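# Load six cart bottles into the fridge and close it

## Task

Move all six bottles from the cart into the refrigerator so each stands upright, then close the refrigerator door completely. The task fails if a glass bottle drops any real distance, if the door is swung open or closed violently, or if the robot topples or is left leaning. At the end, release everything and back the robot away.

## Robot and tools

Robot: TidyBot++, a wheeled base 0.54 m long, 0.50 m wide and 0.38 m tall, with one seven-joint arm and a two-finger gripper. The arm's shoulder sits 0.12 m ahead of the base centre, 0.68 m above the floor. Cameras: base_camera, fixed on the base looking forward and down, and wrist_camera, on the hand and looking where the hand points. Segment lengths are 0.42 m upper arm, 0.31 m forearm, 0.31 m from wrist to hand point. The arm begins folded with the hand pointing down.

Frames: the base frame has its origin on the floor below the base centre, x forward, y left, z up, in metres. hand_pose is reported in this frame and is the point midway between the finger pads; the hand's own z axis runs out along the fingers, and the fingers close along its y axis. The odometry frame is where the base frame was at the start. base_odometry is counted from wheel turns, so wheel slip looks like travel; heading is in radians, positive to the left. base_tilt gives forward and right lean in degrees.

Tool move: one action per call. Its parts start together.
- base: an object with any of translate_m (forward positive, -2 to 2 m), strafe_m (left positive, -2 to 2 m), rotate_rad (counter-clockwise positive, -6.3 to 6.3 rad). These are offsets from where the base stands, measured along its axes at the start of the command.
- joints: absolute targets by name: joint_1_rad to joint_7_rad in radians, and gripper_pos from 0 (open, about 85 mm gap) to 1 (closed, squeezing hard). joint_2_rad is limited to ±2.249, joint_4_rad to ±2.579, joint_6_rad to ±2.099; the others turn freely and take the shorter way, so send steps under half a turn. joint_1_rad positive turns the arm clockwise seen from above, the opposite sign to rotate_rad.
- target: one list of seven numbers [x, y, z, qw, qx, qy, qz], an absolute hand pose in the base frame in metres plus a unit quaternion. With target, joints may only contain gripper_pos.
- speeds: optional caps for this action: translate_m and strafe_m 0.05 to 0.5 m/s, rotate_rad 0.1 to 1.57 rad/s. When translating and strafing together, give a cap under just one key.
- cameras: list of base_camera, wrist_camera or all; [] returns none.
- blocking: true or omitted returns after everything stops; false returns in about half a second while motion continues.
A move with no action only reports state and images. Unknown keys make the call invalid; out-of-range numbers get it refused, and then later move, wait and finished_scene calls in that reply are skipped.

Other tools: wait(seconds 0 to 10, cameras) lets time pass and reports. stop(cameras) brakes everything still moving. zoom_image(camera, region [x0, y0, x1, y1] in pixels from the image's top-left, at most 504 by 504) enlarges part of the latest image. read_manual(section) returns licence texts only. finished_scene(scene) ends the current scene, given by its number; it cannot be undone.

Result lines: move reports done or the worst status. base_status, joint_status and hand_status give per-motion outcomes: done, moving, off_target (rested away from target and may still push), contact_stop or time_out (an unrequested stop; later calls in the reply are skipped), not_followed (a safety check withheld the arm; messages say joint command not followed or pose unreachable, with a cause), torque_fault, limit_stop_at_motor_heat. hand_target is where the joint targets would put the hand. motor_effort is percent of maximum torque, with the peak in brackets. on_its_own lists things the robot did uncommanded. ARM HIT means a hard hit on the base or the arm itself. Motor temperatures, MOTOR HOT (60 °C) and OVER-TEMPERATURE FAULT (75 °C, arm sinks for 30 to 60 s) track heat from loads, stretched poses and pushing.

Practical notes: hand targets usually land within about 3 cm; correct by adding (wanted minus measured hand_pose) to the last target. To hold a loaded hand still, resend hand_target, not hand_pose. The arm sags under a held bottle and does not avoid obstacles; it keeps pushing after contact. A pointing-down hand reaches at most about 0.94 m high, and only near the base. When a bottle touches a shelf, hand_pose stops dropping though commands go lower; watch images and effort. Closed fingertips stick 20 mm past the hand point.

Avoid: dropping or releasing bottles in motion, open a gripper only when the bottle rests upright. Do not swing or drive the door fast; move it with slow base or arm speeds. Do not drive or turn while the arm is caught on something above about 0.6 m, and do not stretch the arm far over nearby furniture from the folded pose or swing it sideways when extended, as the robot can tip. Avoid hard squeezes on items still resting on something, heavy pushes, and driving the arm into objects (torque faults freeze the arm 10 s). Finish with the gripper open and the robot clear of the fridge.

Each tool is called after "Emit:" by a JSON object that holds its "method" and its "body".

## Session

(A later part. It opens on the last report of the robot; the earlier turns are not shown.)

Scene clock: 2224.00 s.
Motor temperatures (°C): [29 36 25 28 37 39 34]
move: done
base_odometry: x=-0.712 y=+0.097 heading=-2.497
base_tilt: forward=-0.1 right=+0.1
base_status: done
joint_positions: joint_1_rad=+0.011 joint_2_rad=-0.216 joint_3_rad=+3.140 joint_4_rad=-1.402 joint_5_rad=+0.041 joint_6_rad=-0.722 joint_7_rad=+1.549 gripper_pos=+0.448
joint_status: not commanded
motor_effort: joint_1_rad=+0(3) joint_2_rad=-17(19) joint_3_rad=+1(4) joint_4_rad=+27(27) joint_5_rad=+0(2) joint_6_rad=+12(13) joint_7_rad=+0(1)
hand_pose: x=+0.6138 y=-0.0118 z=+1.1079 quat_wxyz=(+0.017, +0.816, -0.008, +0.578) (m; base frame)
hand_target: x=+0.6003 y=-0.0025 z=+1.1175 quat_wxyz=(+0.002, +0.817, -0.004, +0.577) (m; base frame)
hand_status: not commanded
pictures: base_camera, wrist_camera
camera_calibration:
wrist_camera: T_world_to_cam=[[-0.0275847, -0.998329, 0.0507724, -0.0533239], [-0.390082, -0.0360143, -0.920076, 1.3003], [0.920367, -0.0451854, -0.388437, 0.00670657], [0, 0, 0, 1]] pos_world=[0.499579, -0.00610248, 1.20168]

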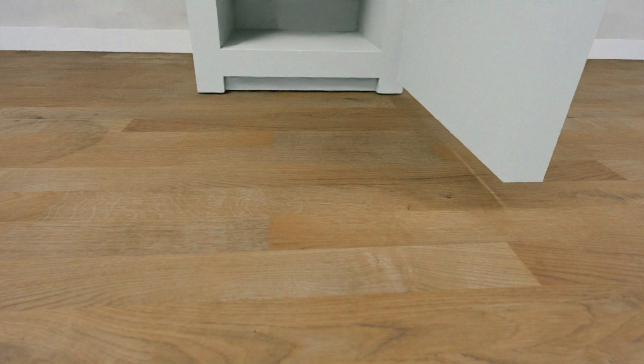

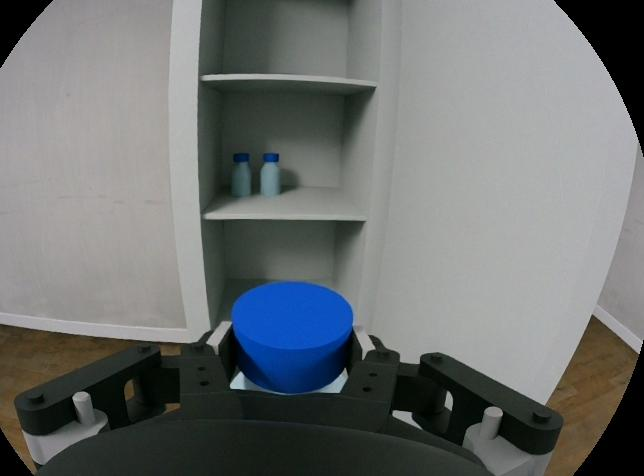

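Emit:
{"method": "move", "body": {"base": {"translate_m": 1.02, "strafe_m": 0.015}, "speeds": {"translate_m": 0.35}, "joints": {"joint_1_rad": 0.14}, "cameras": ["base_camera", "wrist_camera"]}}

Scene clock: 2321.50 s.
Motor temperatures (°C): [29 35 25 28 37 39 34]
move: done
base_odometry: x=-1.518 y=-0.527 heading=-2.497
base_tilt: forward=-0.1 right=+0.1
base_status: done
joint_positions: joint_1_rad=+0.134 joint_2_rad=-0.210 joint_3_rad=+3.142 joint_4_rad=-1.402 joint_5_rad=+0.041 joint_6_rad=-0.724 joint_7_rad=+1.549 gripper_pos=+0.448
joint_status: all done
motor_effort: joint_1_rad=+0(2) joint_2_rad=-17(20) joint_3_rad=+1(2) joint_4_rad=+27(28) joint_5_rad=+0(1) joint_6_rad=+11(13) joint_7_rad=+0(0)
hand_pose: x=+0.6110 y=-0.0737 z=+1.1042 quat_wxyz=(+0.052, +0.816, -0.059, +0.573) (m; base frame)
hand_target: x=+0.5959 y=-0.0649 z=+1.1175 quat_wxyz=(+0.040, +0.815, -0.057, +0.575) (m; base frame)
hand_status: not commanded
pictures: base_camera, wrist_camera
camera_calibration:
wrist_camera: T_world_to_cam=[[-0.151028, -0.987244, 0.0503954, -0.0383848], [-0.399185, 0.0142698, -0.916759, 1.2991], [0.904346, -0.158574, -0.396248, 0.0151359], [0, 0, 0, 1]] pos_world=[0.499097, -0.054033, 1.1989]

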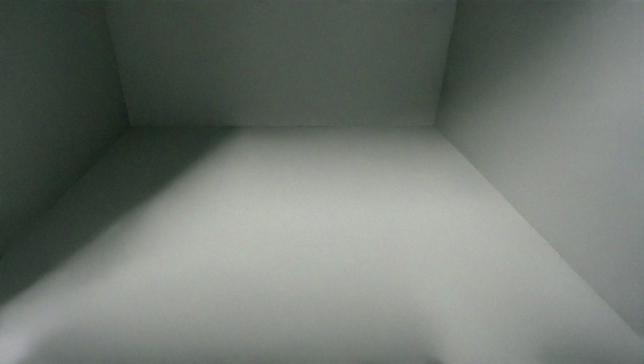

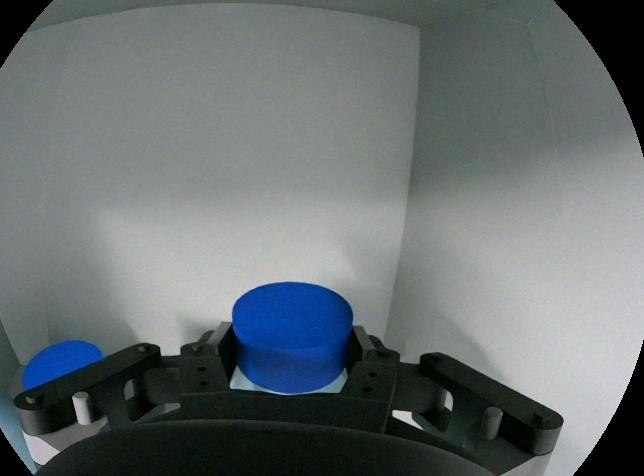

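Emit:
{"method": "move", "body": {"joints": {"joint_2_rad": -0.262, "joint_4_rad": -1.575, "joint_6_rad": -0.51}, "cameras": []}}

Emit:
{"method": "move", "body": {"joints": {"joint_2_rad": -0.265, "joint_4_rad": -1.605, "joint_6_rad": -0.485}, "cameras": ["wrist_camera"]}}

Scene clock: 2328.93 s.
Motor temperatures (°C): [29 35 25 28 37 39 34]
move: done
base_odometry: x=-1.518 y=-0.527 heading=-2.497
base_tilt: forward=-0.2 right=+0.1
base_status: not commanded
joint_positions: joint_1_rad=+0.134 joint_2_rad=-0.231 joint_3_rad=+3.142 joint_4_rad=-1.564 joint_5_rad=+0.041 joint_6_rad=-0.578 joint_7_rad=+1.549 gripper_pos=+0.448
joint_status: all done
motor_effort: joint_1_rad=-1(1) joint_2_rad=-14(17) joint_3_rad=+0(1) joint_4_rad=+24(28) joint_5_rad=-1(1) joint_6_rad=+10(12) joint_7_rad=+0(0)
hand_pose: x=+0.6161 y=-0.0730 z=+1.0620 quat_wxyz=(+0.052, +0.814, -0.056, +0.575) (m; base frame)
hand_target: x=+0.6109 y=-0.0670 z=+1.0907 quat_wxyz=(+0.042, +0.789, -0.055, +0.611) (m; base frame)
hand_status: not commanded
pictures: none
No camera images: "cameras" was empty.

Scene clock: 2329.57 s.
Motor temperatures (°C): [29 35 25 28 37 39 34]
move: done
base_odometry: x=-1.518 y=-0.527 heading=-2.497
base_tilt: forward=-0.1 right=+0.1
base_status: not commanded
joint_positions: joint_1_rad=+0.134 joint_2_rad=-0.241 joint_3_rad=+3.142 joint_4_rad=-1.588 joint_5_rad=+0.041 joint_6_rad=-0.545 joint_7_rad=+1.549 gripper_pos=+0.448
joint_status: all done
motor_effort: joint_1_rad=-1(2) joint_2_rad=-12(14) joint_3_rad=+0(1) joint_4_rad=+24(25) joint_5_rad=-1(2) joint_6_rad=+9(10) joint_7_rad=+0(0)
hand_pose: x=+0.6152 y=-0.0727 z=+1.0619 quat_wxyz=(+0.052, +0.809, -0.055, +0.583) (m; base frame)
hand_target: x=+0.6116 y=-0.0671 z=+1.0815 quat_wxyz=(+0.042, +0.789, -0.055, +0.610) (m; base frame)
hand_status: not commanded
pictures: wrist_camera
camera_calibration:
wrist_camera: T_world_to_cam=[[-0.145792, -0.987936, 0.0522167, -0.0398111], [-0.377412, 0.00675129, -0.926021, 1.25792], [0.914497, -0.154714, -0.373843, -0.0350565], [0, 0, 0, 1]] pos_world=[0.501008, -0.0532471, 1.15383]

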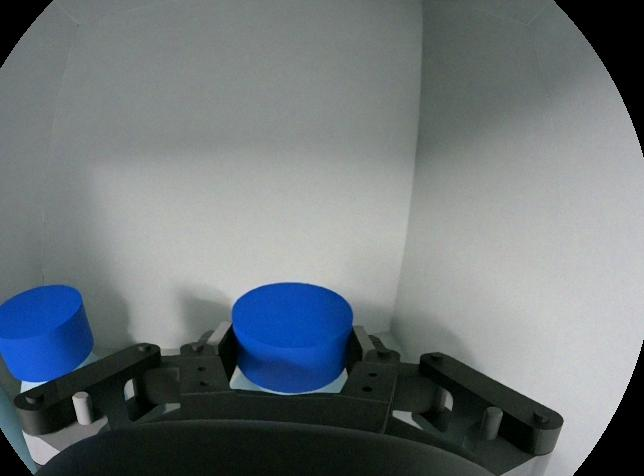

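Emit:
{"method": "move", "body": {"joints": {"gripper_pos": 0.2}, "cameras": ["wrist_camera"]}}

Emit:
{"method": "move", "body": {"base": {"translate_m": -0.13, "strafe_m": 0.017}, "speeds": {"translate_m": 0.12}, "cameras": ["wrist_camera"]}}

Scene clock: 2343.47 s.
Motor temperatures (°C): [29 35 25 28 37 39 34]
move: done
base_odometry: x=-1.518 y=-0.527 heading=-2.497
base_tilt: forward=-0.2 right=+0.2
base_status: not commanded
joint_positions: joint_1_rad=+0.134 joint_2_rad=-0.242 joint_3_rad=+3.142 joint_4_rad=-1.588 joint_5_rad=+0.041 joint_6_rad=-0.542 joint_7_rad=+1.549 gripper_pos=+0.200
joint_status: all done
motor_effort: joint_1_rad=+0(1) joint_2_rad=-13(14) joint_3_rad=+1(1) joint_4_rad=+23(24) joint_5_rad=+0(1) joint_6_rad=+9(10) joint_7_rad=+0(0)
hand_pose: x=+0.6152 y=-0.0727 z=+1.0628 quat_wxyz=(+0.052, +0.808, -0.055, +0.584) (m; base frame)
hand_target: x=+0.6116 y=-0.0671 z=+1.0815 quat_wxyz=(+0.042, +0.789, -0.055, +0.610) (m; base frame)
hand_status: not commanded
pictures: wrist_camera
camera_calibration:
wrist_camera: T_world_to_cam=[[-0.145844, -0.987929, 0.0522047, -0.0397869], [-0.374636, 0.00631301, -0.927151, 1.25828], [0.91563, -0.154777, -0.371034, -0.0383982], [0, 0, 0, 1]] pos_world=[0.500751, -0.0531933, 1.15444]

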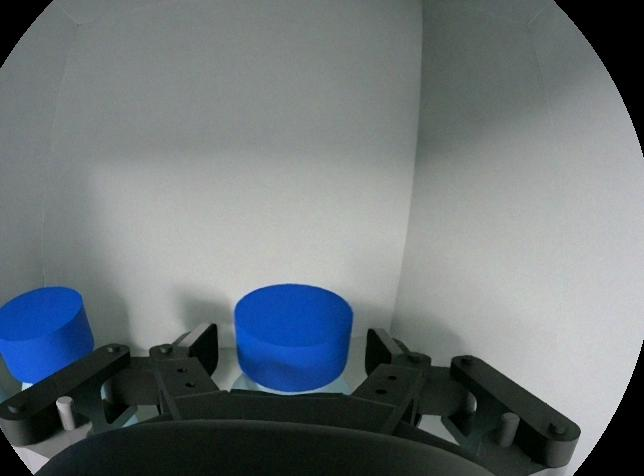

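Scene clock: 2345.17 s.
Motor temperatures (°C): [29 35 25 28 37 39 34]
move: done
base_odometry: x=-1.404 y=-0.463 heading=-2.497
base_tilt: forward=-0.2 right=+0.2
base_status: done
joint_positions: joint_1_rad=+0.134 joint_2_rad=-0.256 joint_3_rad=+3.142 joint_4_rad=-1.589 joint_5_rad=+0.041 joint_6_rad=-0.542 joint_7_rad=+1.549 gripper_pos=+0.200
joint_status: not commanded
motor_effort: joint_1_rad=+0(1) joint_2_rad=-12(16) joint_3_rad=+1(1) joint_4_rad=+23(23) joint_5_rad=+0(1) joint_6_rad=+8(10) joint_7_rad=+0(0)
hand_pose: x=+0.6096 y=-0.0719 z=+1.0702 quat_wxyz=(+0.052, +0.804, -0.055, +0.590) (m; base frame)
hand_target: x=+0.6116 y=-0.0671 z=+1.0815 quat_wxyz=(+0.042, +0.789, -0.055, +0.610) (m; base frame)
hand_status: not commanded
pictures: wrist_camera
camera_calibration:
wrist_camera: T_world_to_cam=[[-0.146632, -0.987822, 0.0520187, -0.0395644], [-0.360755, 0.00443694, -0.93265, 1.26031], [0.921062, -0.155522, -0.357012, -0.048778], [0, 0, 0, 1]] pos_world=[0.493789, -0.0522606, 1.16007]

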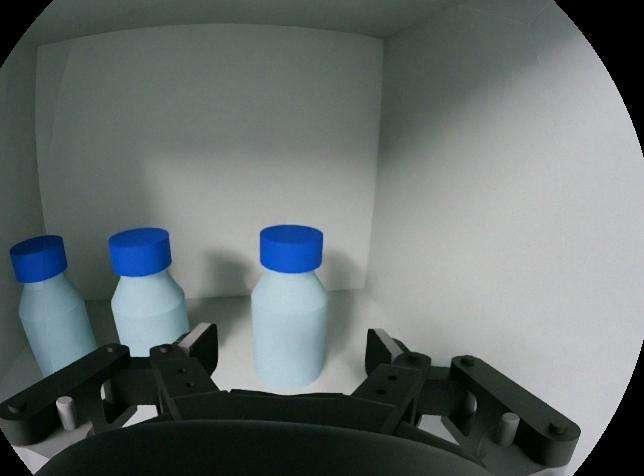

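Emit:
{"method": "move", "body": {"base": {"translate_m": -0.76}, "speeds": {"translate_m": 0.45}, "joints": {"joint_1_rad": 0.01, "joint_2_rad": -0.235, "joint_3_rad": 3.14, "joint_4_rad": -1.377, "joint_5_rad": 0, "joint_6_rad": -0.77, "joint_7_rad": 1.57}, "cameras": []}}

Emit:
{"method": "move", "body": {"base": {"translate_m": -0.768, "strafe_m": -0.722, "rotate_rad": -0.645}, "speeds": {"translate_m": 0.5, "rotate_rad": 0.4}, "joints": {"joint_1_rad": 0.01, "joint_2_rad": 0.19, "joint_3_rad": 3.14, "joint_4_rad": -1.63, "joint_5_rad": 0, "joint_6_rad": -0.08, "joint_7_rad": 1.57, "gripper_pos": 0.2}, "cameras": []}}

Emit:
{"method": "move", "body": {"joints": {"joint_4_rad": -1.576}, "cameras": ["wrist_camera"]}}

Scene clock: 2366.30 s.
Motor temperatures (°C): [29 35 25 28 37 39 34]
move: done
base_odometry: x=-0.796 y=-0.006 heading=-2.497
base_tilt: forward=-0.2 right=+0.2
base_status: done
joint_positions: joint_1_rad=+0.023 joint_2_rad=-0.244 joint_3_rad=+3.142 joint_4_rad=-1.384 joint_5_rad=+0.041 joint_6_rad=-0.698 joint_7_rad=+1.549 gripper_pos=+0.200
joint_status: all done
motor_effort: joint_1_rad=+0(1) joint_2_rad=-10(16) joint_3_rad=+1(2) joint_4_rad=+22(25) joint_5_rad=+0(1) joint_6_rad=+8(10) joint_7_rad=+0(1)
hand_pose: x=+0.6029 y=-0.0181 z=+1.1390 quat_wxyz=(+0.021, +0.795, -0.013, +0.606) (m; base frame)
hand_target: x=+0.6003 y=-0.0025 z=+1.1176 quat_wxyz=(+0.002, +0.817, -0.004, +0.577) (m; base frame)
hand_status: not commanded
pictures: none
No camera images: "cameras" was empty.

Scene clock: 2369.77 s.
Motor temperatures (°C): [29 35 25 28 37 39 34]
move: done
base_odometry: x=-0.617 y=+1.033 heading=+3.141
base_tilt: forward=-0.2 right=+0.1
base_status: done
joint_positions: joint_1_rad=+0.014 joint_2_rad=+0.196 joint_3_rad=+3.143 joint_4_rad=-1.619 joint_5_rad=+0.041 joint_6_rad=-0.141 joint_7_rad=+1.549 gripper_pos=+0.200
joint_status: all done
motor_effort: joint_1_rad=+0(3) joint_2_rad=-28(32) joint_3_rad=+0(4) joint_4_rad=+23(26) joint_5_rad=+0(1) joint_6_rad=+8(9) joint_7_rad=+0(1)
hand_pose: x=+0.7944 y=-0.0108 z=+0.9015 quat_wxyz=(+0.012, +0.829, +0.000, +0.559) (m; base frame)
hand_target: x=+0.7977 y=-0.0044 z=+0.9168 quat_wxyz=(+0.002, +0.813, -0.004, +0.582) (m; base frame)
hand_status: not commanded
pictures: none
No camera images: "cameras" was empty.

Scene clock: 2370.53 s.
Motor temperatures (°C): [29 35 25 28 37 39 34]
move: done
base_odometry: x=-0.617 y=+1.033 heading=+3.141
base_tilt: forward=-0.2 right=+0.1
base_status: not commanded
joint_positions: joint_1_rad=+0.014 joint_2_rad=+0.196 joint_3_rad=+3.143 joint_4_rad=-1.579 joint_5_rad=+0.041 joint_6_rad=-0.136 joint_7_rad=+1.549 gripper_pos=+0.200
joint_status: all done
motor_effort: joint_1_rad=+0(1) joint_2_rad=-28(29) joint_3_rad=+0(1) joint_4_rad=+23(24) joint_5_rad=-1(1) joint_6_rad=+9(9) joint_7_rad=+0(0)
hand_pose: x=+0.8023 y=-0.0109 z=+0.9273 quat_wxyz=(+0.012, +0.816, +0.000, +0.577) (m; base frame)
hand_target: x=+0.8064 y=-0.0045 z=+0.9494 quat_wxyz=(+0.002, +0.797, -0.004, +0.603) (m; base frame)
hand_status: not commanded
pictures: wrist_camera
camera_calibration:
wrist_camera: T_world_to_cam=[[-0.00942413, -0.998562, 0.052768, -0.0545008], [-0.391804, -0.0448634, -0.918954, 1.20789], [0.920001, -0.029335, -0.390818, -0.234185], [0, 0, 0, 1]] pos_world=[0.688193, -0.00710223, 1.02135]

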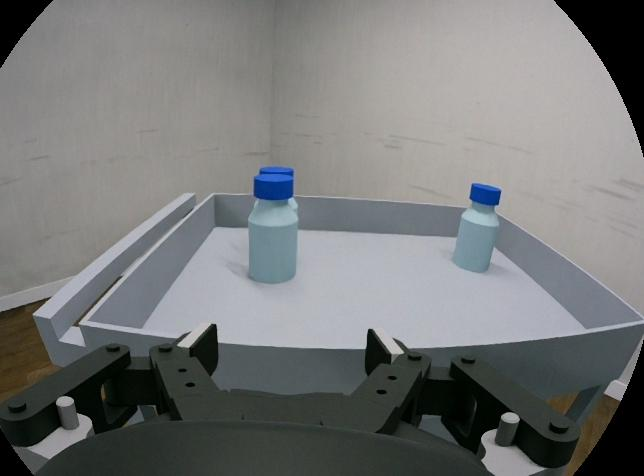

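Emit:
{"method": "zoom_image", "body": {"camera": "wrist_camera", "region": [224, 155, 324, 295]}}

Scaled by 3.600.

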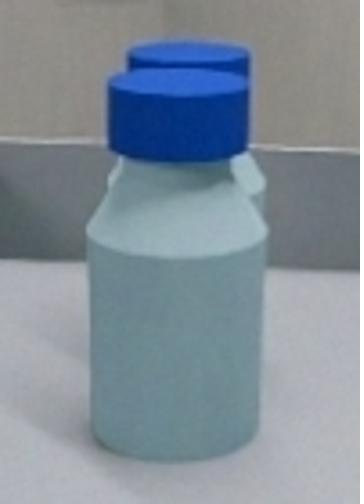

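Emit:
{"method": "move", "body": {"base": {"translate_m": 0.28, "strafe_m": 0.036}, "speeds": {"translate_m": 0.2}, "cameras": ["wrist_camera"]}}

Scene clock: 2386.83 s.
Motor temperatures (°C): [29 35 25 28 37 39 34]
move: done
base_odometry: x=-0.897 y=+0.997 heading=+3.141
base_tilt: forward=-0.2 right=+0.2
base_status: done
joint_positions: joint_1_rad=+0.014 joint_2_rad=+0.196 joint_3_rad=+3.143 joint_4_rad=-1.579 joint_5_rad=+0.041 joint_6_rad=-0.135 joint_7_rad=+1.549 gripper_pos=+0.200
joint_status: not commanded
motor_effort: joint_1_rad=+0(1) joint_2_rad=-28(31) joint_3_rad=+0(1) joint_4_rad=+23(24) joint_5_rad=-1(1) joint_6_rad=+8(9) joint_7_rad=+0(0)
hand_pose: x=+0.8023 y=-0.0109 z=+0.9277 quat_wxyz=(+0.012, +0.816, +0.000, +0.578) (m; base frame)
hand_target: x=+0.8064 y=-0.0045 z=+0.9494 quat_wxyz=(+0.002, +0.797, -0.004, +0.603) (m; base frame)
hand_status: not commanded
pictures: wrist_camera
camera_calibration:
wrist_camera: T_world_to_cam=[[-0.00944764, -0.998562, 0.0527678, -0.0544942], [-0.390917, -0.0448824, -0.919331, 1.20789], [0.920377, -0.0293134, -0.389931, -0.235164], [0, 0, 0, 1]] pos_world=[0.688111, -0.00709611, 1.02163]

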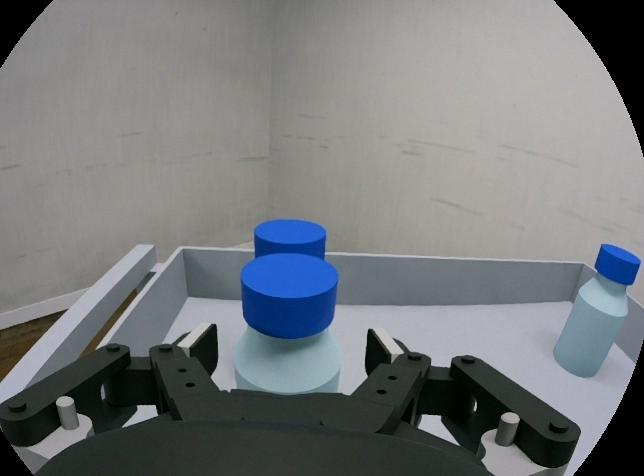

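Emit:
{"method": "move", "body": {"base": {"translate_m": 0.037, "strafe_m": 0.001}, "speeds": {"translate_m": 0.1}, "cameras": ["wrist_camera"]}}

Scene clock: 2392.67 s.
Motor temperatures (°C): [29 35 25 28 37 39 34]
move: done
base_odometry: x=-0.934 y=+0.996 heading=+3.141
base_tilt: forward=-0.1 right=+0.1
base_status: done
joint_positions: joint_1_rad=+0.014 joint_2_rad=+0.195 joint_3_rad=+3.143 joint_4_rad=-1.579 joint_5_rad=+0.041 joint_6_rad=-0.135 joint_7_rad=+1.549 gripper_pos=+0.200
joint_status: not commanded
motor_effort: joint_1_rad=+0(1) joint_2_rad=-28(31) joint_3_rad=+1(1) joint_4_rad=+23(24) joint_5_rad=+0(1) joint_6_rad=+8(9) joint_7_rad=+0(0)
hand_pose: x=+0.8021 y=-0.0109 z=+0.9282 quat_wxyz=(+0.012, +0.816, +0.000, +0.578) (m; base frame)
hand_target: x=+0.8064 y=-0.0045 z=+0.9494 quat_wxyz=(+0.002, +0.797, -0.004, +0.603) (m; base frame)
hand_status: not commanded
pictures: wrist_camera
camera_calibration:
wrist_camera: T_world_to_cam=[[-0.00948539, -0.998562, 0.0527702, -0.0544897], [-0.390043, -0.0448977, -0.919702, 1.20797], [0.920748, -0.0293064, -0.389056, -0.235949], [0, 0, 0, 1]] pos_world=[0.687894, -0.00709075, 1.02205]

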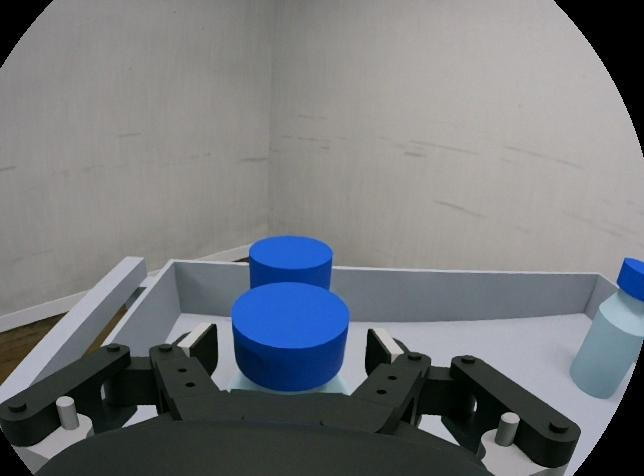

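Emit:
{"method": "move", "body": {"joints": {"gripper_pos": 0.75}, "cameras": []}}

Emit:
{"method": "move", "body": {"joints": {"joint_2_rad": 0.045, "joint_4_rad": -1.40, "joint_6_rad": -0.50}, "cameras": ["wrist_camera"]}}

Scene clock: 2401.63 s.
Motor temperatures (°C): [29 35 25 28 37 39 34]
move: off_target
base_odometry: x=-0.934 y=+0.996 heading=+3.141
base_tilt: forward=-0.2 right=+0.1
base_status: not commanded
joint_positions: joint_1_rad=+0.014 joint_2_rad=+0.195 joint_3_rad=+3.143 joint_4_rad=-1.578 joint_5_rad=+0.041 joint_6_rad=-0.134 joint_7_rad=+1.549 gripper_pos=+0.459
joint_status: gripper_pos off_target (ended at +0.459, target +0.750)
motor_effort: joint_1_rad=+0(1) joint_2_rad=-27(28) joint_3_rad=+0(1) joint_4_rad=+24(25) joint_5_rad=-1(1) joint_6_rad=+10(10) joint_7_rad=+0(0)
hand_pose: x=+0.8021 y=-0.0108 z=+0.9288 quat_wxyz=(+0.012, +0.815, +0.000, +0.579) (m; base frame)
hand_target: x=+0.8064 y=-0.0045 z=+0.9494 quat_wxyz=(+0.002, +0.797, -0.004, +0.603) (m; base frame)
hand_status: not commanded
pictures: none
No camera images: "cameras" was empty.

Scene clock: 2403.13 s.
Motor temperatures (°C): [29 35 25 28 37 39 34]
move: done
base_odometry: x=-0.934 y=+0.996 heading=+3.141
base_tilt: forward=-0.1 right=+0.1
base_status: not commanded
joint_positions: joint_1_rad=+0.014 joint_2_rad=+0.075 joint_3_rad=+3.143 joint_4_rad=-1.424 joint_5_rad=+0.041 joint_6_rad=-0.449 joint_7_rad=+1.549 gripper_pos=+0.459
joint_status: all done
motor_effort: joint_1_rad=+0(1) joint_2_rad=-28(36) joint_3_rad=+1(1) joint_4_rad=+28(29) joint_5_rad=+0(1) joint_6_rad=+12(13) joint_7_rad=+0(0)
hand_pose: x=+0.7535 y=-0.0137 z=+1.0091 quat_wxyz=(+0.016, +0.827, -0.005, +0.562) (m; base frame)
hand_target: x=+0.7395 y=-0.0039 z=+1.0278 quat_wxyz=(+0.002, +0.826, -0.004, +0.563) (m; base frame)
hand_status: not commanded
pictures: wrist_camera
camera_calibration:
wrist_camera: T_world_to_cam=[[-0.0198167, -0.998374, 0.053455, -0.054956], [-0.426874, -0.0398985, -0.90343, 1.27464], [0.904094, -0.0407215, -0.42539, -0.110761], [0, 0, 0, 1]] pos_world=[0.64316, -0.00852074, 1.10737]

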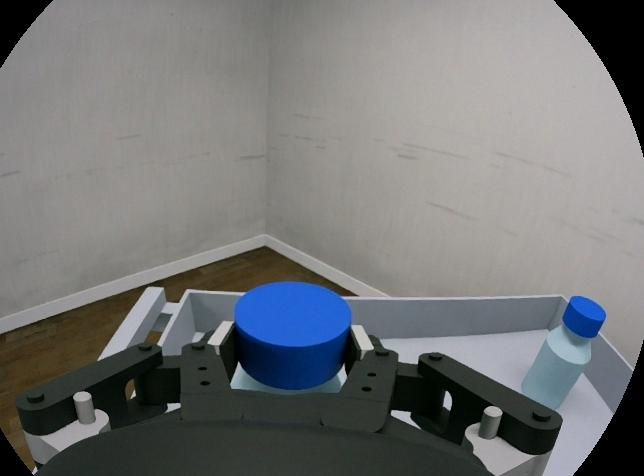

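Emit:
{"method": "move", "body": {"base": {"translate_m": -0.40}, "speeds": {"translate_m": 0.3}, "joints": {"joint_1_rad": 0.01, "joint_2_rad": -0.235, "joint_4_rad": -1.377, "joint_6_rad": -0.77}, "cameras": []}}

Emit:
{"method": "move", "body": {"base": {"translate_m": 0.081, "strafe_m": 1.026, "rotate_rad": 0.645}, "speeds": {"translate_m": 0.45, "rotate_rad": 0.4}, "cameras": ["base_camera", "wrist_camera"]}}

Scene clock: 2431.60 s.
Motor temperatures (°C): [29 36 25 28 37 39 34]
move: done
base_odometry: x=-0.534 y=+0.995 heading=+3.141
base_tilt: forward=-0.2 right=+0.2
base_status: done
joint_positions: joint_1_rad=+0.013 joint_2_rad=-0.220 joint_3_rad=+3.142 joint_4_rad=-1.399 joint_5_rad=+0.041 joint_6_rad=-0.719 joint_7_rad=+1.549 gripper_pos=+0.459
joint_status: all done
motor_effort: joint_1_rad=+0(2) joint_2_rad=-15(34) joint_3_rad=+1(1) joint_4_rad=+26(30) joint_5_rad=+0(1) joint_6_rad=+12(12) joint_7_rad=+0(0)
hand_pose: x=+0.6124 y=-0.0141 z=+1.1122 quat_wxyz=(+0.018, +0.813, -0.010, +0.582) (m; base frame)
hand_target: x=+0.6003 y=-0.0026 z=+1.1176 quat_wxyz=(+0.002, +0.817, -0.004, +0.577) (m; base frame)
hand_status: not commanded
pictures: none
No camera images: "cameras" was empty.

Scene clock: 2435.17 s.
Motor temperatures (°C): [29 35 25 28 37 39 34]
move: done
base_odometry: x=-0.615 y=-0.031 heading=-2.497
base_tilt: forward=-0.2 right=+0.2
base_status: done
joint_positions: joint_1_rad=+0.012 joint_2_rad=-0.219 joint_3_rad=+3.140 joint_4_rad=-1.399 joint_5_rad=+0.041 joint_6_rad=-0.719 joint_7_rad=+1.549 gripper_pos=+0.459
joint_status: not commanded
motor_effort: joint_1_rad=+1(3) joint_2_rad=-16(18) joint_3_rad=+1(4) joint_4_rad=+26(27) joint_5_rad=+0(2) joint_6_rad=+11(13) joint_7_rad=+0(0)
hand_pose: x=+0.6128 y=-0.0121 z=+1.1116 quat_wxyz=(+0.017, +0.813, -0.008, +0.582) (m; base frame)
hand_target: x=+0.6003 y=-0.0026 z=+1.1176 quat_wxyz=(+0.002, +0.817, -0.004, +0.577) (m; base frame)
hand_status: not commanded
pictures: base_camera, wrist_camera
camera_calibration:
wrist_camera: T_world_to_cam=[[-0.0285908, -0.998309, 0.0506146, -0.0530798], [-0.382684, -0.035846, -0.923184, 1.30221], [0.923437, -0.0457639, -0.381012, -0.00104952], [0, 0, 0, 1]] pos_world=[0.497785, -0.00635924, 1.20446]

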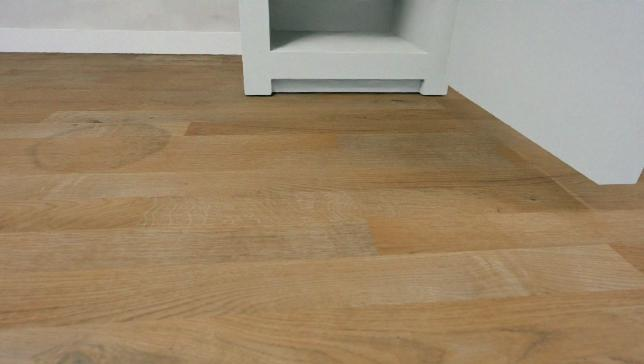

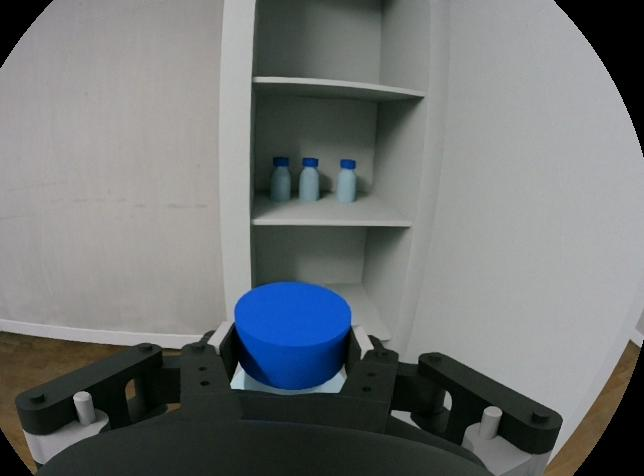

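Emit:
{"method": "move", "body": {"base": {"translate_m": 0.885, "strafe_m": 0.012}, "speeds": {"translate_m": 0.35}, "cameras": ["wrist_camera"]}}

Scene clock: 2479.97 s.
Motor temperatures (°C): [29 35 25 28 37 39 34]
move: done
base_odometry: x=-1.315 y=-0.572 heading=-2.496
base_tilt: forward=-0.2 right=+0.2
base_status: done
joint_positions: joint_1_rad=+0.012 joint_2_rad=-0.212 joint_3_rad=+3.140 joint_4_rad=-1.399 joint_5_rad=+0.041 joint_6_rad=-0.722 joint_7_rad=+1.549 gripper_pos=+0.459
joint_status: not commanded
motor_effort: joint_1_rad=+0(1) joint_2_rad=-17(20) joint_3_rad=+1(2) joint_4_rad=+26(27) joint_5_rad=+0(1) joint_6_rad=+13(13) joint_7_rad=+0(0)
hand_pose: x=+0.6156 y=-0.0122 z=+1.1074 quat_wxyz=(+0.017, +0.816, -0.008, +0.578) (m; base frame)
hand_target: x=+0.6003 y=-0.0026 z=+1.1176 quat_wxyz=(+0.002, +0.817, -0.004, +0.577) (m; base frame)
hand_status: not commanded
pictures: wrist_camera
camera_calibration:
wrist_camera: T_world_to_cam=[[-0.028202, -0.998314, 0.050738, -0.0532179], [-0.391255, -0.0356842, -0.91959, 1.30075], [0.91985, -0.0457857, -0.389588, 0.00641078], [0, 0, 0, 1]] pos_world=[0.501527, -0.00641843, 1.20136]

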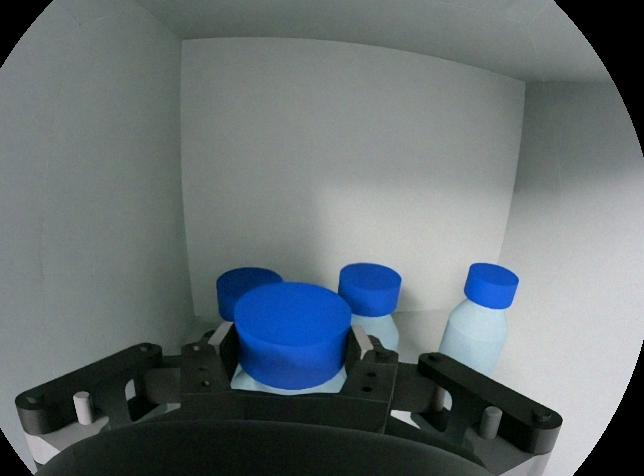

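Emit:
{"method": "move", "body": {"joints": {"joint_2_rad": -0.262, "joint_4_rad": -1.575, "joint_6_rad": -0.51}, "cameras": []}}

Emit:
{"method": "move", "body": {"joints": {"joint_2_rad": -0.265, "joint_4_rad": -1.605, "joint_6_rad": -0.485}, "cameras": ["wrist_camera"]}}

Scene clock: 2490.00 s.
Motor temperatures (°C): [29 35 25 28 37 39 34]
move: done
base_odometry: x=-1.315 y=-0.572 heading=-2.496
base_tilt: forward=-0.2 right=+0.2
base_status: not commanded
joint_positions: joint_1_rad=+0.012 joint_2_rad=-0.234 joint_3_rad=+3.140 joint_4_rad=-1.561 joint_5_rad=+0.041 joint_6_rad=-0.575 joint_7_rad=+1.549 gripper_pos=+0.459
joint_status: all done
motor_effort: joint_1_rad=-1(1) joint_2_rad=-14(17) joint_3_rad=+0(1) joint_4_rad=+24(27) joint_5_rad=-1(1) joint_6_rad=+9(12) joint_7_rad=+0(1)
hand_pose: x=+0.6208 y=-0.0107 z=+1.0654 quat_wxyz=(+0.016, +0.814, -0.005, +0.580) (m; base frame)
hand_target: x=+0.6154 y=-0.0027 z=+1.0907 quat_wxyz=(+0.003, +0.790, -0.004, +0.613) (m; base frame)
hand_status: not commanded
pictures: none
No camera images: "cameras" was empty.

Scene clock: 2490.63 s.
Motor temperatures (°C): [29 35 25 28 37 39 34]
move: done
base_odometry: x=-1.315 y=-0.572 heading=-2.496
base_tilt: forward=-0.2 right=+0.2
base_status: not commanded
joint_positions: joint_1_rad=+0.012 joint_2_rad=-0.243 joint_3_rad=+3.140 joint_4_rad=-1.586 joint_5_rad=+0.041 joint_6_rad=-0.542 joint_7_rad=+1.549 gripper_pos=+0.459
joint_status: all done
motor_effort: joint_1_rad=-2(2) joint_2_rad=-12(13) joint_3_rad=-1(1) joint_4_rad=+23(24) joint_5_rad=-2(2) joint_6_rad=+9(10) joint_7_rad=+0(1)
hand_pose: x=+0.6200 y=-0.0103 z=+1.0652 quat_wxyz=(+0.016, +0.809, -0.005, +0.588) (m; base frame)
hand_target: x=+0.6161 y=-0.0027 z=+1.0815 quat_wxyz=(+0.003, +0.791, -0.004, +0.612) (m; base frame)
hand_status: not commanded
pictures: wrist_camera
camera_calibration:
wrist_camera: T_world_to_cam=[[-0.0223794, -0.998362, 0.0526566, -0.0547872], [-0.368539, -0.0407222, -0.92872, 1.25928], [0.929343, -0.0401902, -0.367024, -0.0438583], [0, 0, 0, 1]] pos_world=[0.503629, -0.00517929, 1.15631]

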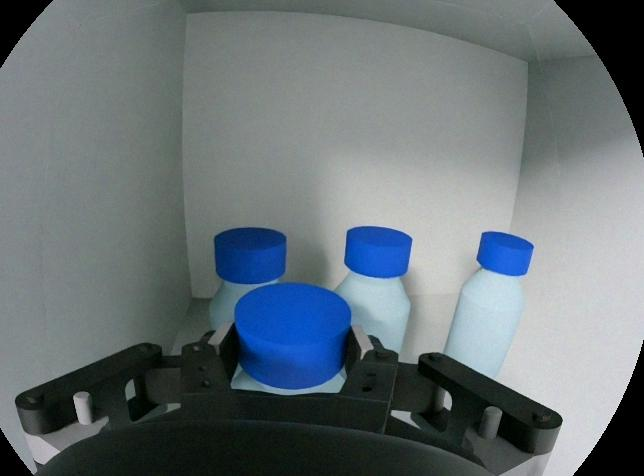

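Emit:
{"method": "move", "body": {"joints": {"gripper_pos": 0.2}, "cameras": []}}

Emit:
{"method": "move", "body": {"base": {"translate_m": -0.13}, "speeds": {"translate_m": 0.12}, "cameras": ["wrist_camera"]}}

Scene clock: 2497.23 s.
Motor temperatures (°C): [29 35 25 28 37 39 34]
move: done
base_odometry: x=-1.315 y=-0.572 heading=-2.496
base_tilt: forward=-0.1 right=+0.1
base_status: not commanded
joint_positions: joint_1_rad=+0.012 joint_2_rad=-0.243 joint_3_rad=+3.140 joint_4_rad=-1.586 joint_5_rad=+0.041 joint_6_rad=-0.542 joint_7_rad=+1.549 gripper_pos=+0.200
joint_status: all done
motor_effort: joint_1_rad=+0(2) joint_2_rad=-12(13) joint_3_rad=+1(1) joint_4_rad=+23(24) joint_5_rad=+0(2) joint_6_rad=+9(9) joint_7_rad=+0(1)
hand_pose: x=+0.6200 y=-0.0102 z=+1.0649 quat_wxyz=(+0.016, +0.809, -0.005, +0.588) (m; base frame)
hand_target: x=+0.6161 y=-0.0027 z=+1.0815 quat_wxyz=(+0.003, +0.791, -0.004, +0.612) (m; base frame)
hand_status: not commanded
pictures: none
No camera images: "cameras" was empty.

Scene clock: 2498.90 s.
Motor temperatures (°C): [29 35 25 28 37 39 34]
move: done
base_odometry: x=-1.211 y=-0.494 heading=-2.496
base_tilt: forward=-0.1 right=+0.2
base_status: done
joint_positions: joint_1_rad=+0.012 joint_2_rad=-0.258 joint_3_rad=+3.140 joint_4_rad=-1.587 joint_5_rad=+0.041 joint_6_rad=-0.541 joint_7_rad=+1.549 gripper_pos=+0.200
joint_status: not commanded
motor_effort: joint_1_rad=+1(1) joint_2_rad=-12(17) joint_3_rad=+1(2) joint_4_rad=+23(23) joint_5_rad=+0(1) joint_6_rad=+8(9) joint_7_rad=+0(0)
hand_pose: x=+0.6143 y=-0.0102 z=+1.0718 quat_wxyz=(+0.016, +0.805, -0.005, +0.593) (m; base frame)
hand_target: x=+0.6161 y=-0.0027 z=+1.0815 quat_wxyz=(+0.003, +0.791, -0.004, +0.612) (m; base frame)
hand_status: not commanded
pictures: wrist_camera
camera_calibration:
wrist_camera: T_world_to_cam=[[-0.0228852, -0.998356, 0.0525507, -0.0546525], [-0.355681, -0.0409946, -0.933708, 1.2608], [0.934327, -0.0400594, -0.354158, -0.0529827], [0, 0, 0, 1]] pos_world=[0.496693, -0.00499934, 1.16132]

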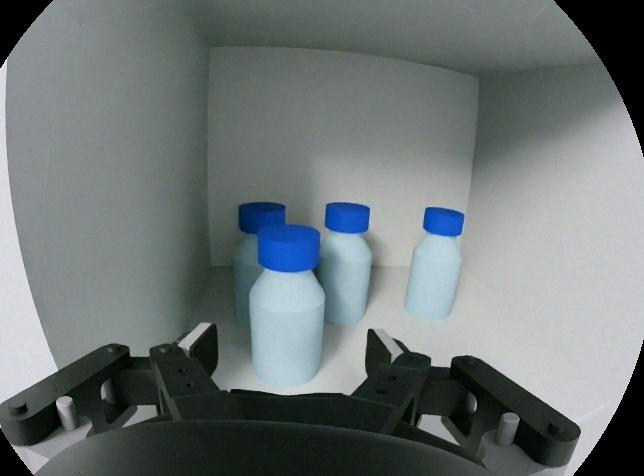

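Emit:
{"method": "move", "body": {"base": {"translate_m": -0.75}, "speeds": {"translate_m": 0.45}, "joints": {"joint_1_rad": 0.01, "joint_2_rad": -0.235, "joint_3_rad": 3.14, "joint_4_rad": -1.377, "joint_5_rad": 0, "joint_6_rad": -0.77, "joint_7_rad": 1.57}, "cameras": []}}

Emit:
{"method": "move", "body": {"base": {"translate_m": -0.786, "strafe_m": -1.158, "rotate_rad": -0.646}, "speeds": {"translate_m": 0.5, "rotate_rad": 0.4}, "joints": {"joint_1_rad": 0.01, "joint_2_rad": 0.19, "joint_3_rad": 3.14, "joint_4_rad": -1.63, "joint_5_rad": 0, "joint_6_rad": -0.08, "joint_7_rad": 1.57, "gripper_pos": 0.2}, "cameras": []}}

Emit:
{"method": "move", "body": {"joints": {"joint_4_rad": -1.576}, "cameras": ["wrist_camera"]}}

Scene clock: 2555.23 s.
Motor temperatures (°C): [29 35 25 28 37 39 34]
move: done
base_odometry: x=-0.612 y=-0.043 heading=-2.496
base_tilt: forward=-0.2 right=+0.1
base_status: done
joint_positions: joint_1_rad=+0.012 joint_2_rad=-0.244 joint_3_rad=+3.140 joint_4_rad=-1.384 joint_5_rad=+0.041 joint_6_rad=-0.698 joint_7_rad=+1.549 gripper_pos=+0.200
joint_status: all done
motor_effort: joint_1_rad=+0(1) joint_2_rad=-10(16) joint_3_rad=+1(2) joint_4_rad=+22(25) joint_5_rad=+0(2) joint_6_rad=+9(10) joint_7_rad=+0(1)
hand_pose: x=+0.6030 y=-0.0117 z=+1.1391 quat_wxyz=(+0.017, +0.795, -0.008, +0.606) (m; base frame)
hand_target: x=+0.6003 y=-0.0026 z=+1.1175 quat_wxyz=(+0.002, +0.817, -0.004, +0.577) (m; base frame)
hand_status: not commanded
pictures: none
No camera images: "cameras" was empty.

Scene clock: 2559.40 s.
Motor temperatures (°C): [29 35 25 28 37 39 34]
move: done
base_odometry: x=-0.680 y=+1.355 heading=+3.140
base_tilt: forward=-0.1 right=+0.2
base_status: done
joint_positions: joint_1_rad=+0.014 joint_2_rad=+0.196 joint_3_rad=+3.142 joint_4_rad=-1.619 joint_5_rad=+0.041 joint_6_rad=-0.141 joint_7_rad=+1.549 gripper_pos=+0.200
joint_status: all done
motor_effort: joint_1_rad=+0(3) joint_2_rad=-27(33) joint_3_rad=+0(4) joint_4_rad=+23(25) joint_5_rad=+0(2) joint_6_rad=+8(10) joint_7_rad=+0(1)
hand_pose: x=+0.7945 y=-0.0102 z=+0.9014 quat_wxyz=(+0.012, +0.829, +0.000, +0.559) (m; base frame)
hand_target: x=+0.7977 y=-0.0044 z=+0.9168 quat_wxyz=(+0.002, +0.813, -0.004, +0.582) (m; base frame)
hand_status: not commanded
pictures: none
No camera images: "cameras" was empty.

Scene clock: 2560.17 s.
Motor temperatures (°C): [29 35 25 28 37 39 34]
move: done
base_odometry: x=-0.680 y=+1.355 heading=+3.140
base_tilt: forward=-0.2 right=+0.2
base_status: not commanded
joint_positions: joint_1_rad=+0.014 joint_2_rad=+0.196 joint_3_rad=+3.142 joint_4_rad=-1.579 joint_5_rad=+0.041 joint_6_rad=-0.136 joint_7_rad=+1.549 gripper_pos=+0.200
joint_status: all done
motor_effort: joint_1_rad=-1(1) joint_2_rad=-28(29) joint_3_rad=+1(1) joint_4_rad=+23(24) joint_5_rad=-1(1) joint_6_rad=+8(9) joint_7_rad=+0(0)
hand_pose: x=+0.8023 y=-0.0102 z=+0.9271 quat_wxyz=(+0.012, +0.816, +0.000, +0.577) (m; base frame)
hand_target: x=+0.8064 y=-0.0045 z=+0.9494 quat_wxyz=(+0.002, +0.797, -0.004, +0.603) (m; base frame)
hand_status: not commanded
pictures: wrist_camera
camera_calibration:
wrist_camera: T_world_to_cam=[[-0.00836759, -0.998578, 0.0526583, -0.0545517], [-0.391944, -0.0451712, -0.918879, 1.20786], [0.919951, -0.0283279, -0.391009, -0.234055], [0, 0, 0, 1]] pos_world=[0.688275, -0.00654408, 1.02123]

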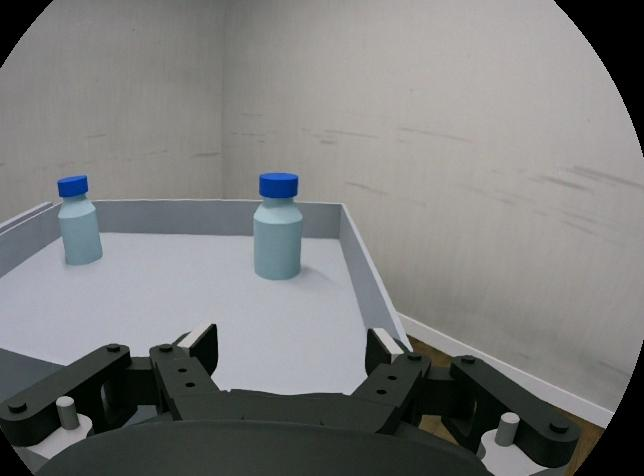

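Emit:
{"method": "move", "body": {"base": {"translate_m": 0.285, "strafe_m": 0.03}, "speeds": {"translate_m": 0.2}, "cameras": ["wrist_camera"]}}

Scene clock: 2571.67 s.
Motor temperatures (°C): [29 35 25 28 37 39 34]
move: done
base_odometry: x=-0.966 y=+1.326 heading=+3.140
base_tilt: forward=+0.0 right=+0.1
base_status: done
joint_positions: joint_1_rad=+0.014 joint_2_rad=+0.196 joint_3_rad=+3.142 joint_4_rad=-1.579 joint_5_rad=+0.041 joint_6_rad=-0.135 joint_7_rad=+1.549 gripper_pos=+0.200
joint_status: not commanded
motor_effort: joint_1_rad=+0(1) joint_2_rad=-28(31) joint_3_rad=+0(1) joint_4_rad=+23(24) joint_5_rad=-1(1) joint_6_rad=+9(10) joint_7_rad=+0(0)
hand_pose: x=+0.8024 y=-0.0102 z=+0.9274 quat_wxyz=(+0.012, +0.816, +0.000, +0.578) (m; base frame)
hand_target: x=+0.8064 y=-0.0045 z=+0.9494 quat_wxyz=(+0.002, +0.797, -0.004, +0.603) (m; base frame)
hand_status: not commanded
pictures: wrist_camera
camera_calibration:
wrist_camera: T_world_to_cam=[[-0.00838179, -0.998577, 0.0526573, -0.0545457], [-0.39122, -0.0451871, -0.919187, 1.20783], [0.920259, -0.028305, -0.390285, -0.234902], [0, 0, 0, 1]] pos_world=[0.688241, -0.00653867, 1.02142]

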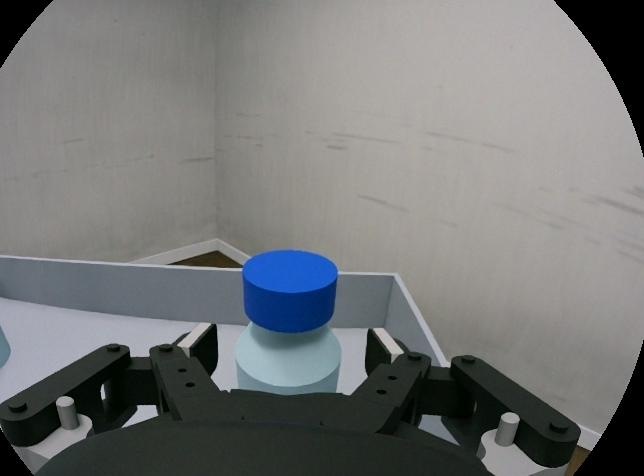

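Emit:
{"method": "move", "body": {"base": {"translate_m": 0.042, "strafe_m": 0.001}, "speeds": {"translate_m": 0.1}, "cameras": ["wrist_camera"]}}

Scene clock: 2586.23 s.
Motor temperatures (°C): [29 35 25 28 37 39 34]
move: done
base_odometry: x=-1.008 y=+1.325 heading=+3.140
base_tilt: forward=-0.2 right=+0.2
base_status: done
joint_positions: joint_1_rad=+0.014 joint_2_rad=+0.195 joint_3_rad=+3.142 joint_4_rad=-1.579 joint_5_rad=+0.041 joint_6_rad=-0.135 joint_7_rad=+1.549 gripper_pos=+0.200
joint_status: not commanded
motor_effort: joint_1_rad=+0(2) joint_2_rad=-28(31) joint_3_rad=+0(1) joint_4_rad=+23(23) joint_5_rad=+0(1) joint_6_rad=+8(9) joint_7_rad=+0(0)
hand_pose: x=+0.8022 y=-0.0102 z=+0.9279 quat_wxyz=(+0.012, +0.816, +0.000, +0.578) (m; base frame)
hand_target: x=+0.8064 y=-0.0045 z=+0.9494 quat_wxyz=(+0.002, +0.797, -0.004, +0.603) (m; base frame)
hand_status: not commanded
pictures: wrist_camera
camera_calibration:
wrist_camera: T_world_to_cam=[[-0.00842029, -0.998577, 0.0526604, -0.0545419], [-0.390374, -0.0452009, -0.919546, 1.20792], [0.920618, -0.0283001, -0.389438, -0.235637], [0, 0, 0, 1]] pos_world=[0.688014, -0.00653373, 1.02184]

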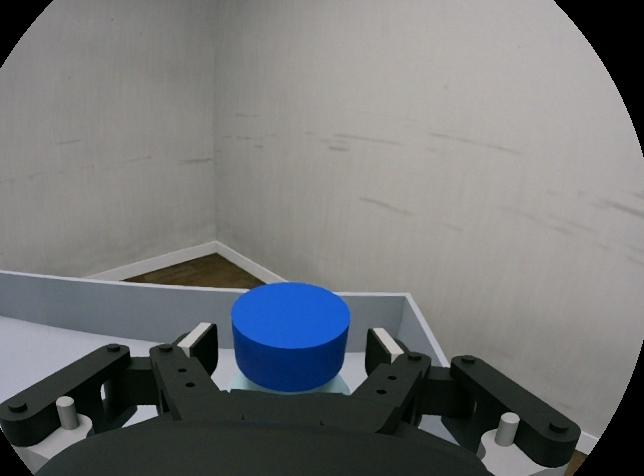

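Emit:
{"method": "move", "body": {"joints": {"gripper_pos": 0.75}, "cameras": []}}

Emit:
{"method": "move", "body": {"joints": {"joint_2_rad": 0.045, "joint_4_rad": -1.40, "joint_6_rad": -0.50}, "cameras": ["wrist_camera"]}}

Scene clock: 2600.43 s.
Motor temperatures (°C): [29 35 25 28 37 39 34]
move: off_target
base_odometry: x=-1.008 y=+1.325 heading=+3.140
base_tilt: forward=-0.2 right=+0.1
base_status: not commanded
joint_positions: joint_1_rad=+0.014 joint_2_rad=+0.195 joint_3_rad=+3.142 joint_4_rad=-1.578 joint_5_rad=+0.041 joint_6_rad=-0.133 joint_7_rad=+1.549 gripper_pos=+0.458
joint_status: gripper_pos off_target (ended at +0.458, target +0.750)
motor_effort: joint_1_rad=+0(1) joint_2_rad=-27(29) joint_3_rad=+0(1) joint_4_rad=+23(24) joint_5_rad=-1(1) joint_6_rad=+9(9) joint_7_rad=+0(0)
hand_pose: x=+0.8024 y=-0.0102 z=+0.9287 quat_wxyz=(+0.012, +0.815, +0.000, +0.579) (m; base frame)
hand_target: x=+0.8064 y=-0.0045 z=+0.9494 quat_wxyz=(+0.002, +0.797, -0.004, +0.603) (m; base frame)
hand_status: not commanded
pictures: none
No camera images: "cameras" was empty.

Scene clock: 2601.93 s.
Motor temperatures (°C): [29 35 25 28 37 39 34]
move: done
base_odometry: x=-1.008 y=+1.325 heading=+3.140
base_tilt: forward=-0.2 right=+0.2
base_status: not commanded
joint_positions: joint_1_rad=+0.014 joint_2_rad=+0.070 joint_3_rad=+3.142 joint_4_rad=-1.420 joint_5_rad=+0.041 joint_6_rad=-0.445 joint_7_rad=+1.549 gripper_pos=+0.458
joint_status: all done
motor_effort: joint_1_rad=+0(1) joint_2_rad=-28(35) joint_3_rad=+0(1) joint_4_rad=+26(29) joint_5_rad=+0(1) joint_6_rad=+11(13) joint_7_rad=+0(0)
hand_pose: x=+0.7525 y=-0.0132 z=+1.0160 quat_wxyz=(+0.016, +0.823, -0.005, +0.567) (m; base frame)
hand_target: x=+0.7395 y=-0.0039 z=+1.0278 quat_wxyz=(+0.002, +0.826, -0.004, +0.563) (m; base frame)
hand_status: not commanded
pictures: wrist_camera
camera_calibration:
wrist_camera: T_world_to_cam=[[-0.0196088, -0.998383, 0.0533623, -0.054884], [-0.414876, -0.0404354, -0.908979, 1.27713], [0.909667, -0.0399627, -0.413412, -0.123167], [0, 0, 0, 1]] pos_world=[0.640816, -0.00807597, 1.1129]

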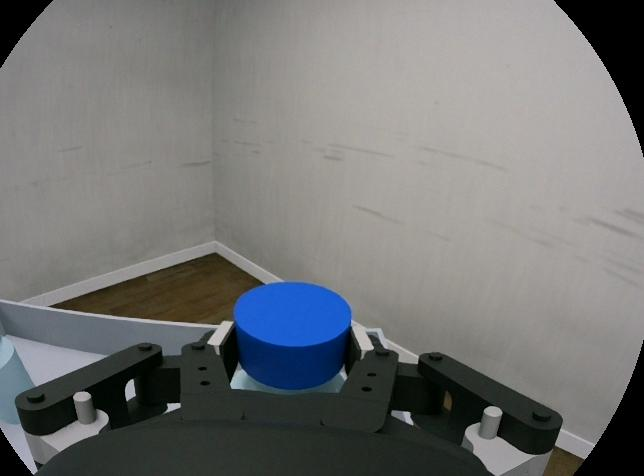

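Emit:
{"method": "move", "body": {"base": {"translate_m": -0.48}, "speeds": {"translate_m": 0.3}, "joints": {"joint_1_rad": 0.01, "joint_2_rad": -0.235, "joint_4_rad": -1.377, "joint_6_rad": -0.77}, "cameras": []}}

Emit:
{"method": "move", "body": {"base": {"translate_m": 0.151, "strafe_m": 1.27, "rotate_rad": 0.646}, "speeds": {"translate_m": 0.45, "rotate_rad": 0.4}, "cameras": ["base_camera", "wrist_camera"]}}

Scene clock: 2619.10 s.
Motor temperatures (°C): [29 35 25 28 37 39 34]
move: done
base_odometry: x=-0.527 y=+1.324 heading=+3.140
base_tilt: forward=-0.2 right=+0.2
base_status: done
joint_positions: joint_1_rad=+0.013 joint_2_rad=-0.223 joint_3_rad=+3.142 joint_4_rad=-1.396 joint_5_rad=+0.041 joint_6_rad=-0.716 joint_7_rad=+1.549 gripper_pos=+0.458
joint_status: all done
motor_effort: joint_1_rad=+0(3) joint_2_rad=-14(32) joint_3_rad=+1(2) joint_4_rad=+25(30) joint_5_rad=+0(1) joint_6_rad=+11(12) joint_7_rad=+0(0)
hand_pose: x=+0.6115 y=-0.0137 z=+1.1165 quat_wxyz=(+0.018, +0.810, -0.010, +0.586) (m; base frame)
hand_target: x=+0.6003 y=-0.0026 z=+1.1175 quat_wxyz=(+0.002, +0.817, -0.004, +0.577) (m; base frame)
hand_status: not commanded
pictures: none
No camera images: "cameras" was empty.

Scene clock: 2623.20 s.
Motor temperatures (°C): [29 35 25 28 37 39 34]
move: done
base_odometry: x=-0.681 y=+0.054 heading=-2.497
base_tilt: forward=-0.2 right=+0.1
base_status: done
joint_positions: joint_1_rad=+0.012 joint_2_rad=-0.222 joint_3_rad=+3.140 joint_4_rad=-1.396 joint_5_rad=+0.041 joint_6_rad=-0.716 joint_7_rad=+1.549 gripper_pos=+0.458
joint_status: not commanded
motor_effort: joint_1_rad=+0(3) joint_2_rad=-15(18) joint_3_rad=+1(4) joint_4_rad=+26(26) joint_5_rad=+0(2) joint_6_rad=+11(12) joint_7_rad=+0(0)
hand_pose: x=+0.6119 y=-0.0121 z=+1.1159 quat_wxyz=(+0.017, +0.811, -0.008, +0.585) (m; base frame)
hand_target: x=+0.6003 y=-0.0026 z=+1.1175 quat_wxyz=(+0.002, +0.817, -0.004, +0.577) (m; base frame)
hand_status: not commanded
pictures: base_camera, wrist_camera
camera_calibration:
wrist_camera: T_world_to_cam=[[-0.0290171, -0.998304, 0.0504672, -0.0529065], [-0.374129, -0.0359718, -0.926679, 1.30444], [0.926923, -0.0457707, -0.37245, -0.0103084], [0, 0, 0, 1]] pos_world=[0.49605, -0.0063654, 1.20763]

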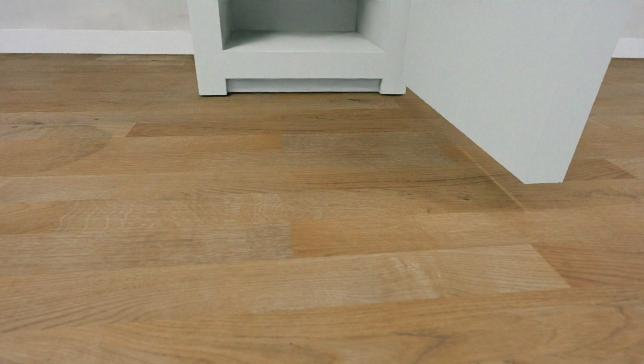

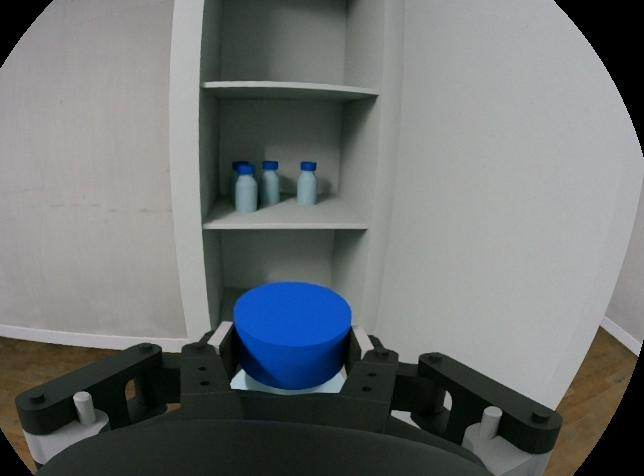

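Emit:
{"method": "move", "body": {"base": {"translate_m": 0.885, "strafe_m": 0.008}, "speeds": {"translate_m": 0.35}, "joints": {"joint_1_rad": 0.17}, "cameras": ["wrist_camera"]}}

Scene clock: 2667.57 s.
Motor temperatures (°C): [29 35 25 28 37 39 34]
move: done
base_odometry: x=-1.383 y=-0.485 heading=-2.496
base_tilt: forward=-0.2 right=+0.1
base_status: done
joint_positions: joint_1_rad=+0.162 joint_2_rad=-0.215 joint_3_rad=+3.142 joint_4_rad=-1.396 joint_5_rad=+0.041 joint_6_rad=-0.718 joint_7_rad=+1.549 gripper_pos=+0.458
joint_status: all done
motor_effort: joint_1_rad=+1(2) joint_2_rad=-15(20) joint_3_rad=+1(2) joint_4_rad=+25(26) joint_5_rad=+0(1) joint_6_rad=+11(12) joint_7_rad=+0(0)
hand_pose: x=+0.6069 y=-0.0870 z=+1.1123 quat_wxyz=(+0.061, +0.810, -0.070, +0.579) (m; base frame)
hand_target: x=+0.5937 y=-0.0792 z=+1.1175 quat_wxyz=(+0.048, +0.814, -0.069, +0.575) (m; base frame)
hand_status: not commanded
pictures: wrist_camera
camera_calibration:
wrist_camera: T_world_to_cam=[[-0.179127, -0.982541, 0.0502579, -0.034907], [-0.382514, 0.0224894, -0.923676, 1.30339], [0.906419, -0.18468, -0.379865, -0.00184732], [0, 0, 0, 1]] pos_world=[0.493988, -0.0639512, 1.20496]

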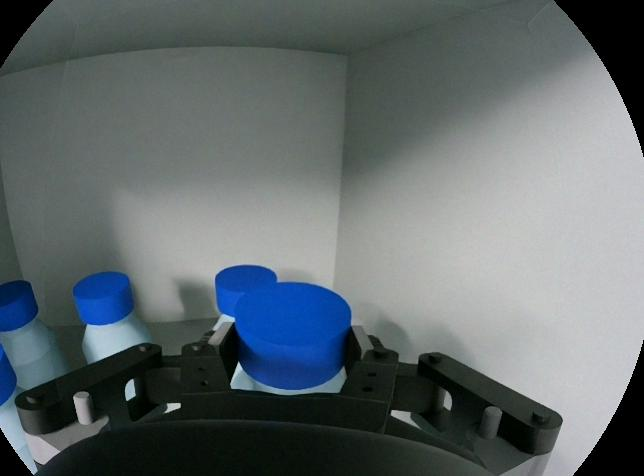

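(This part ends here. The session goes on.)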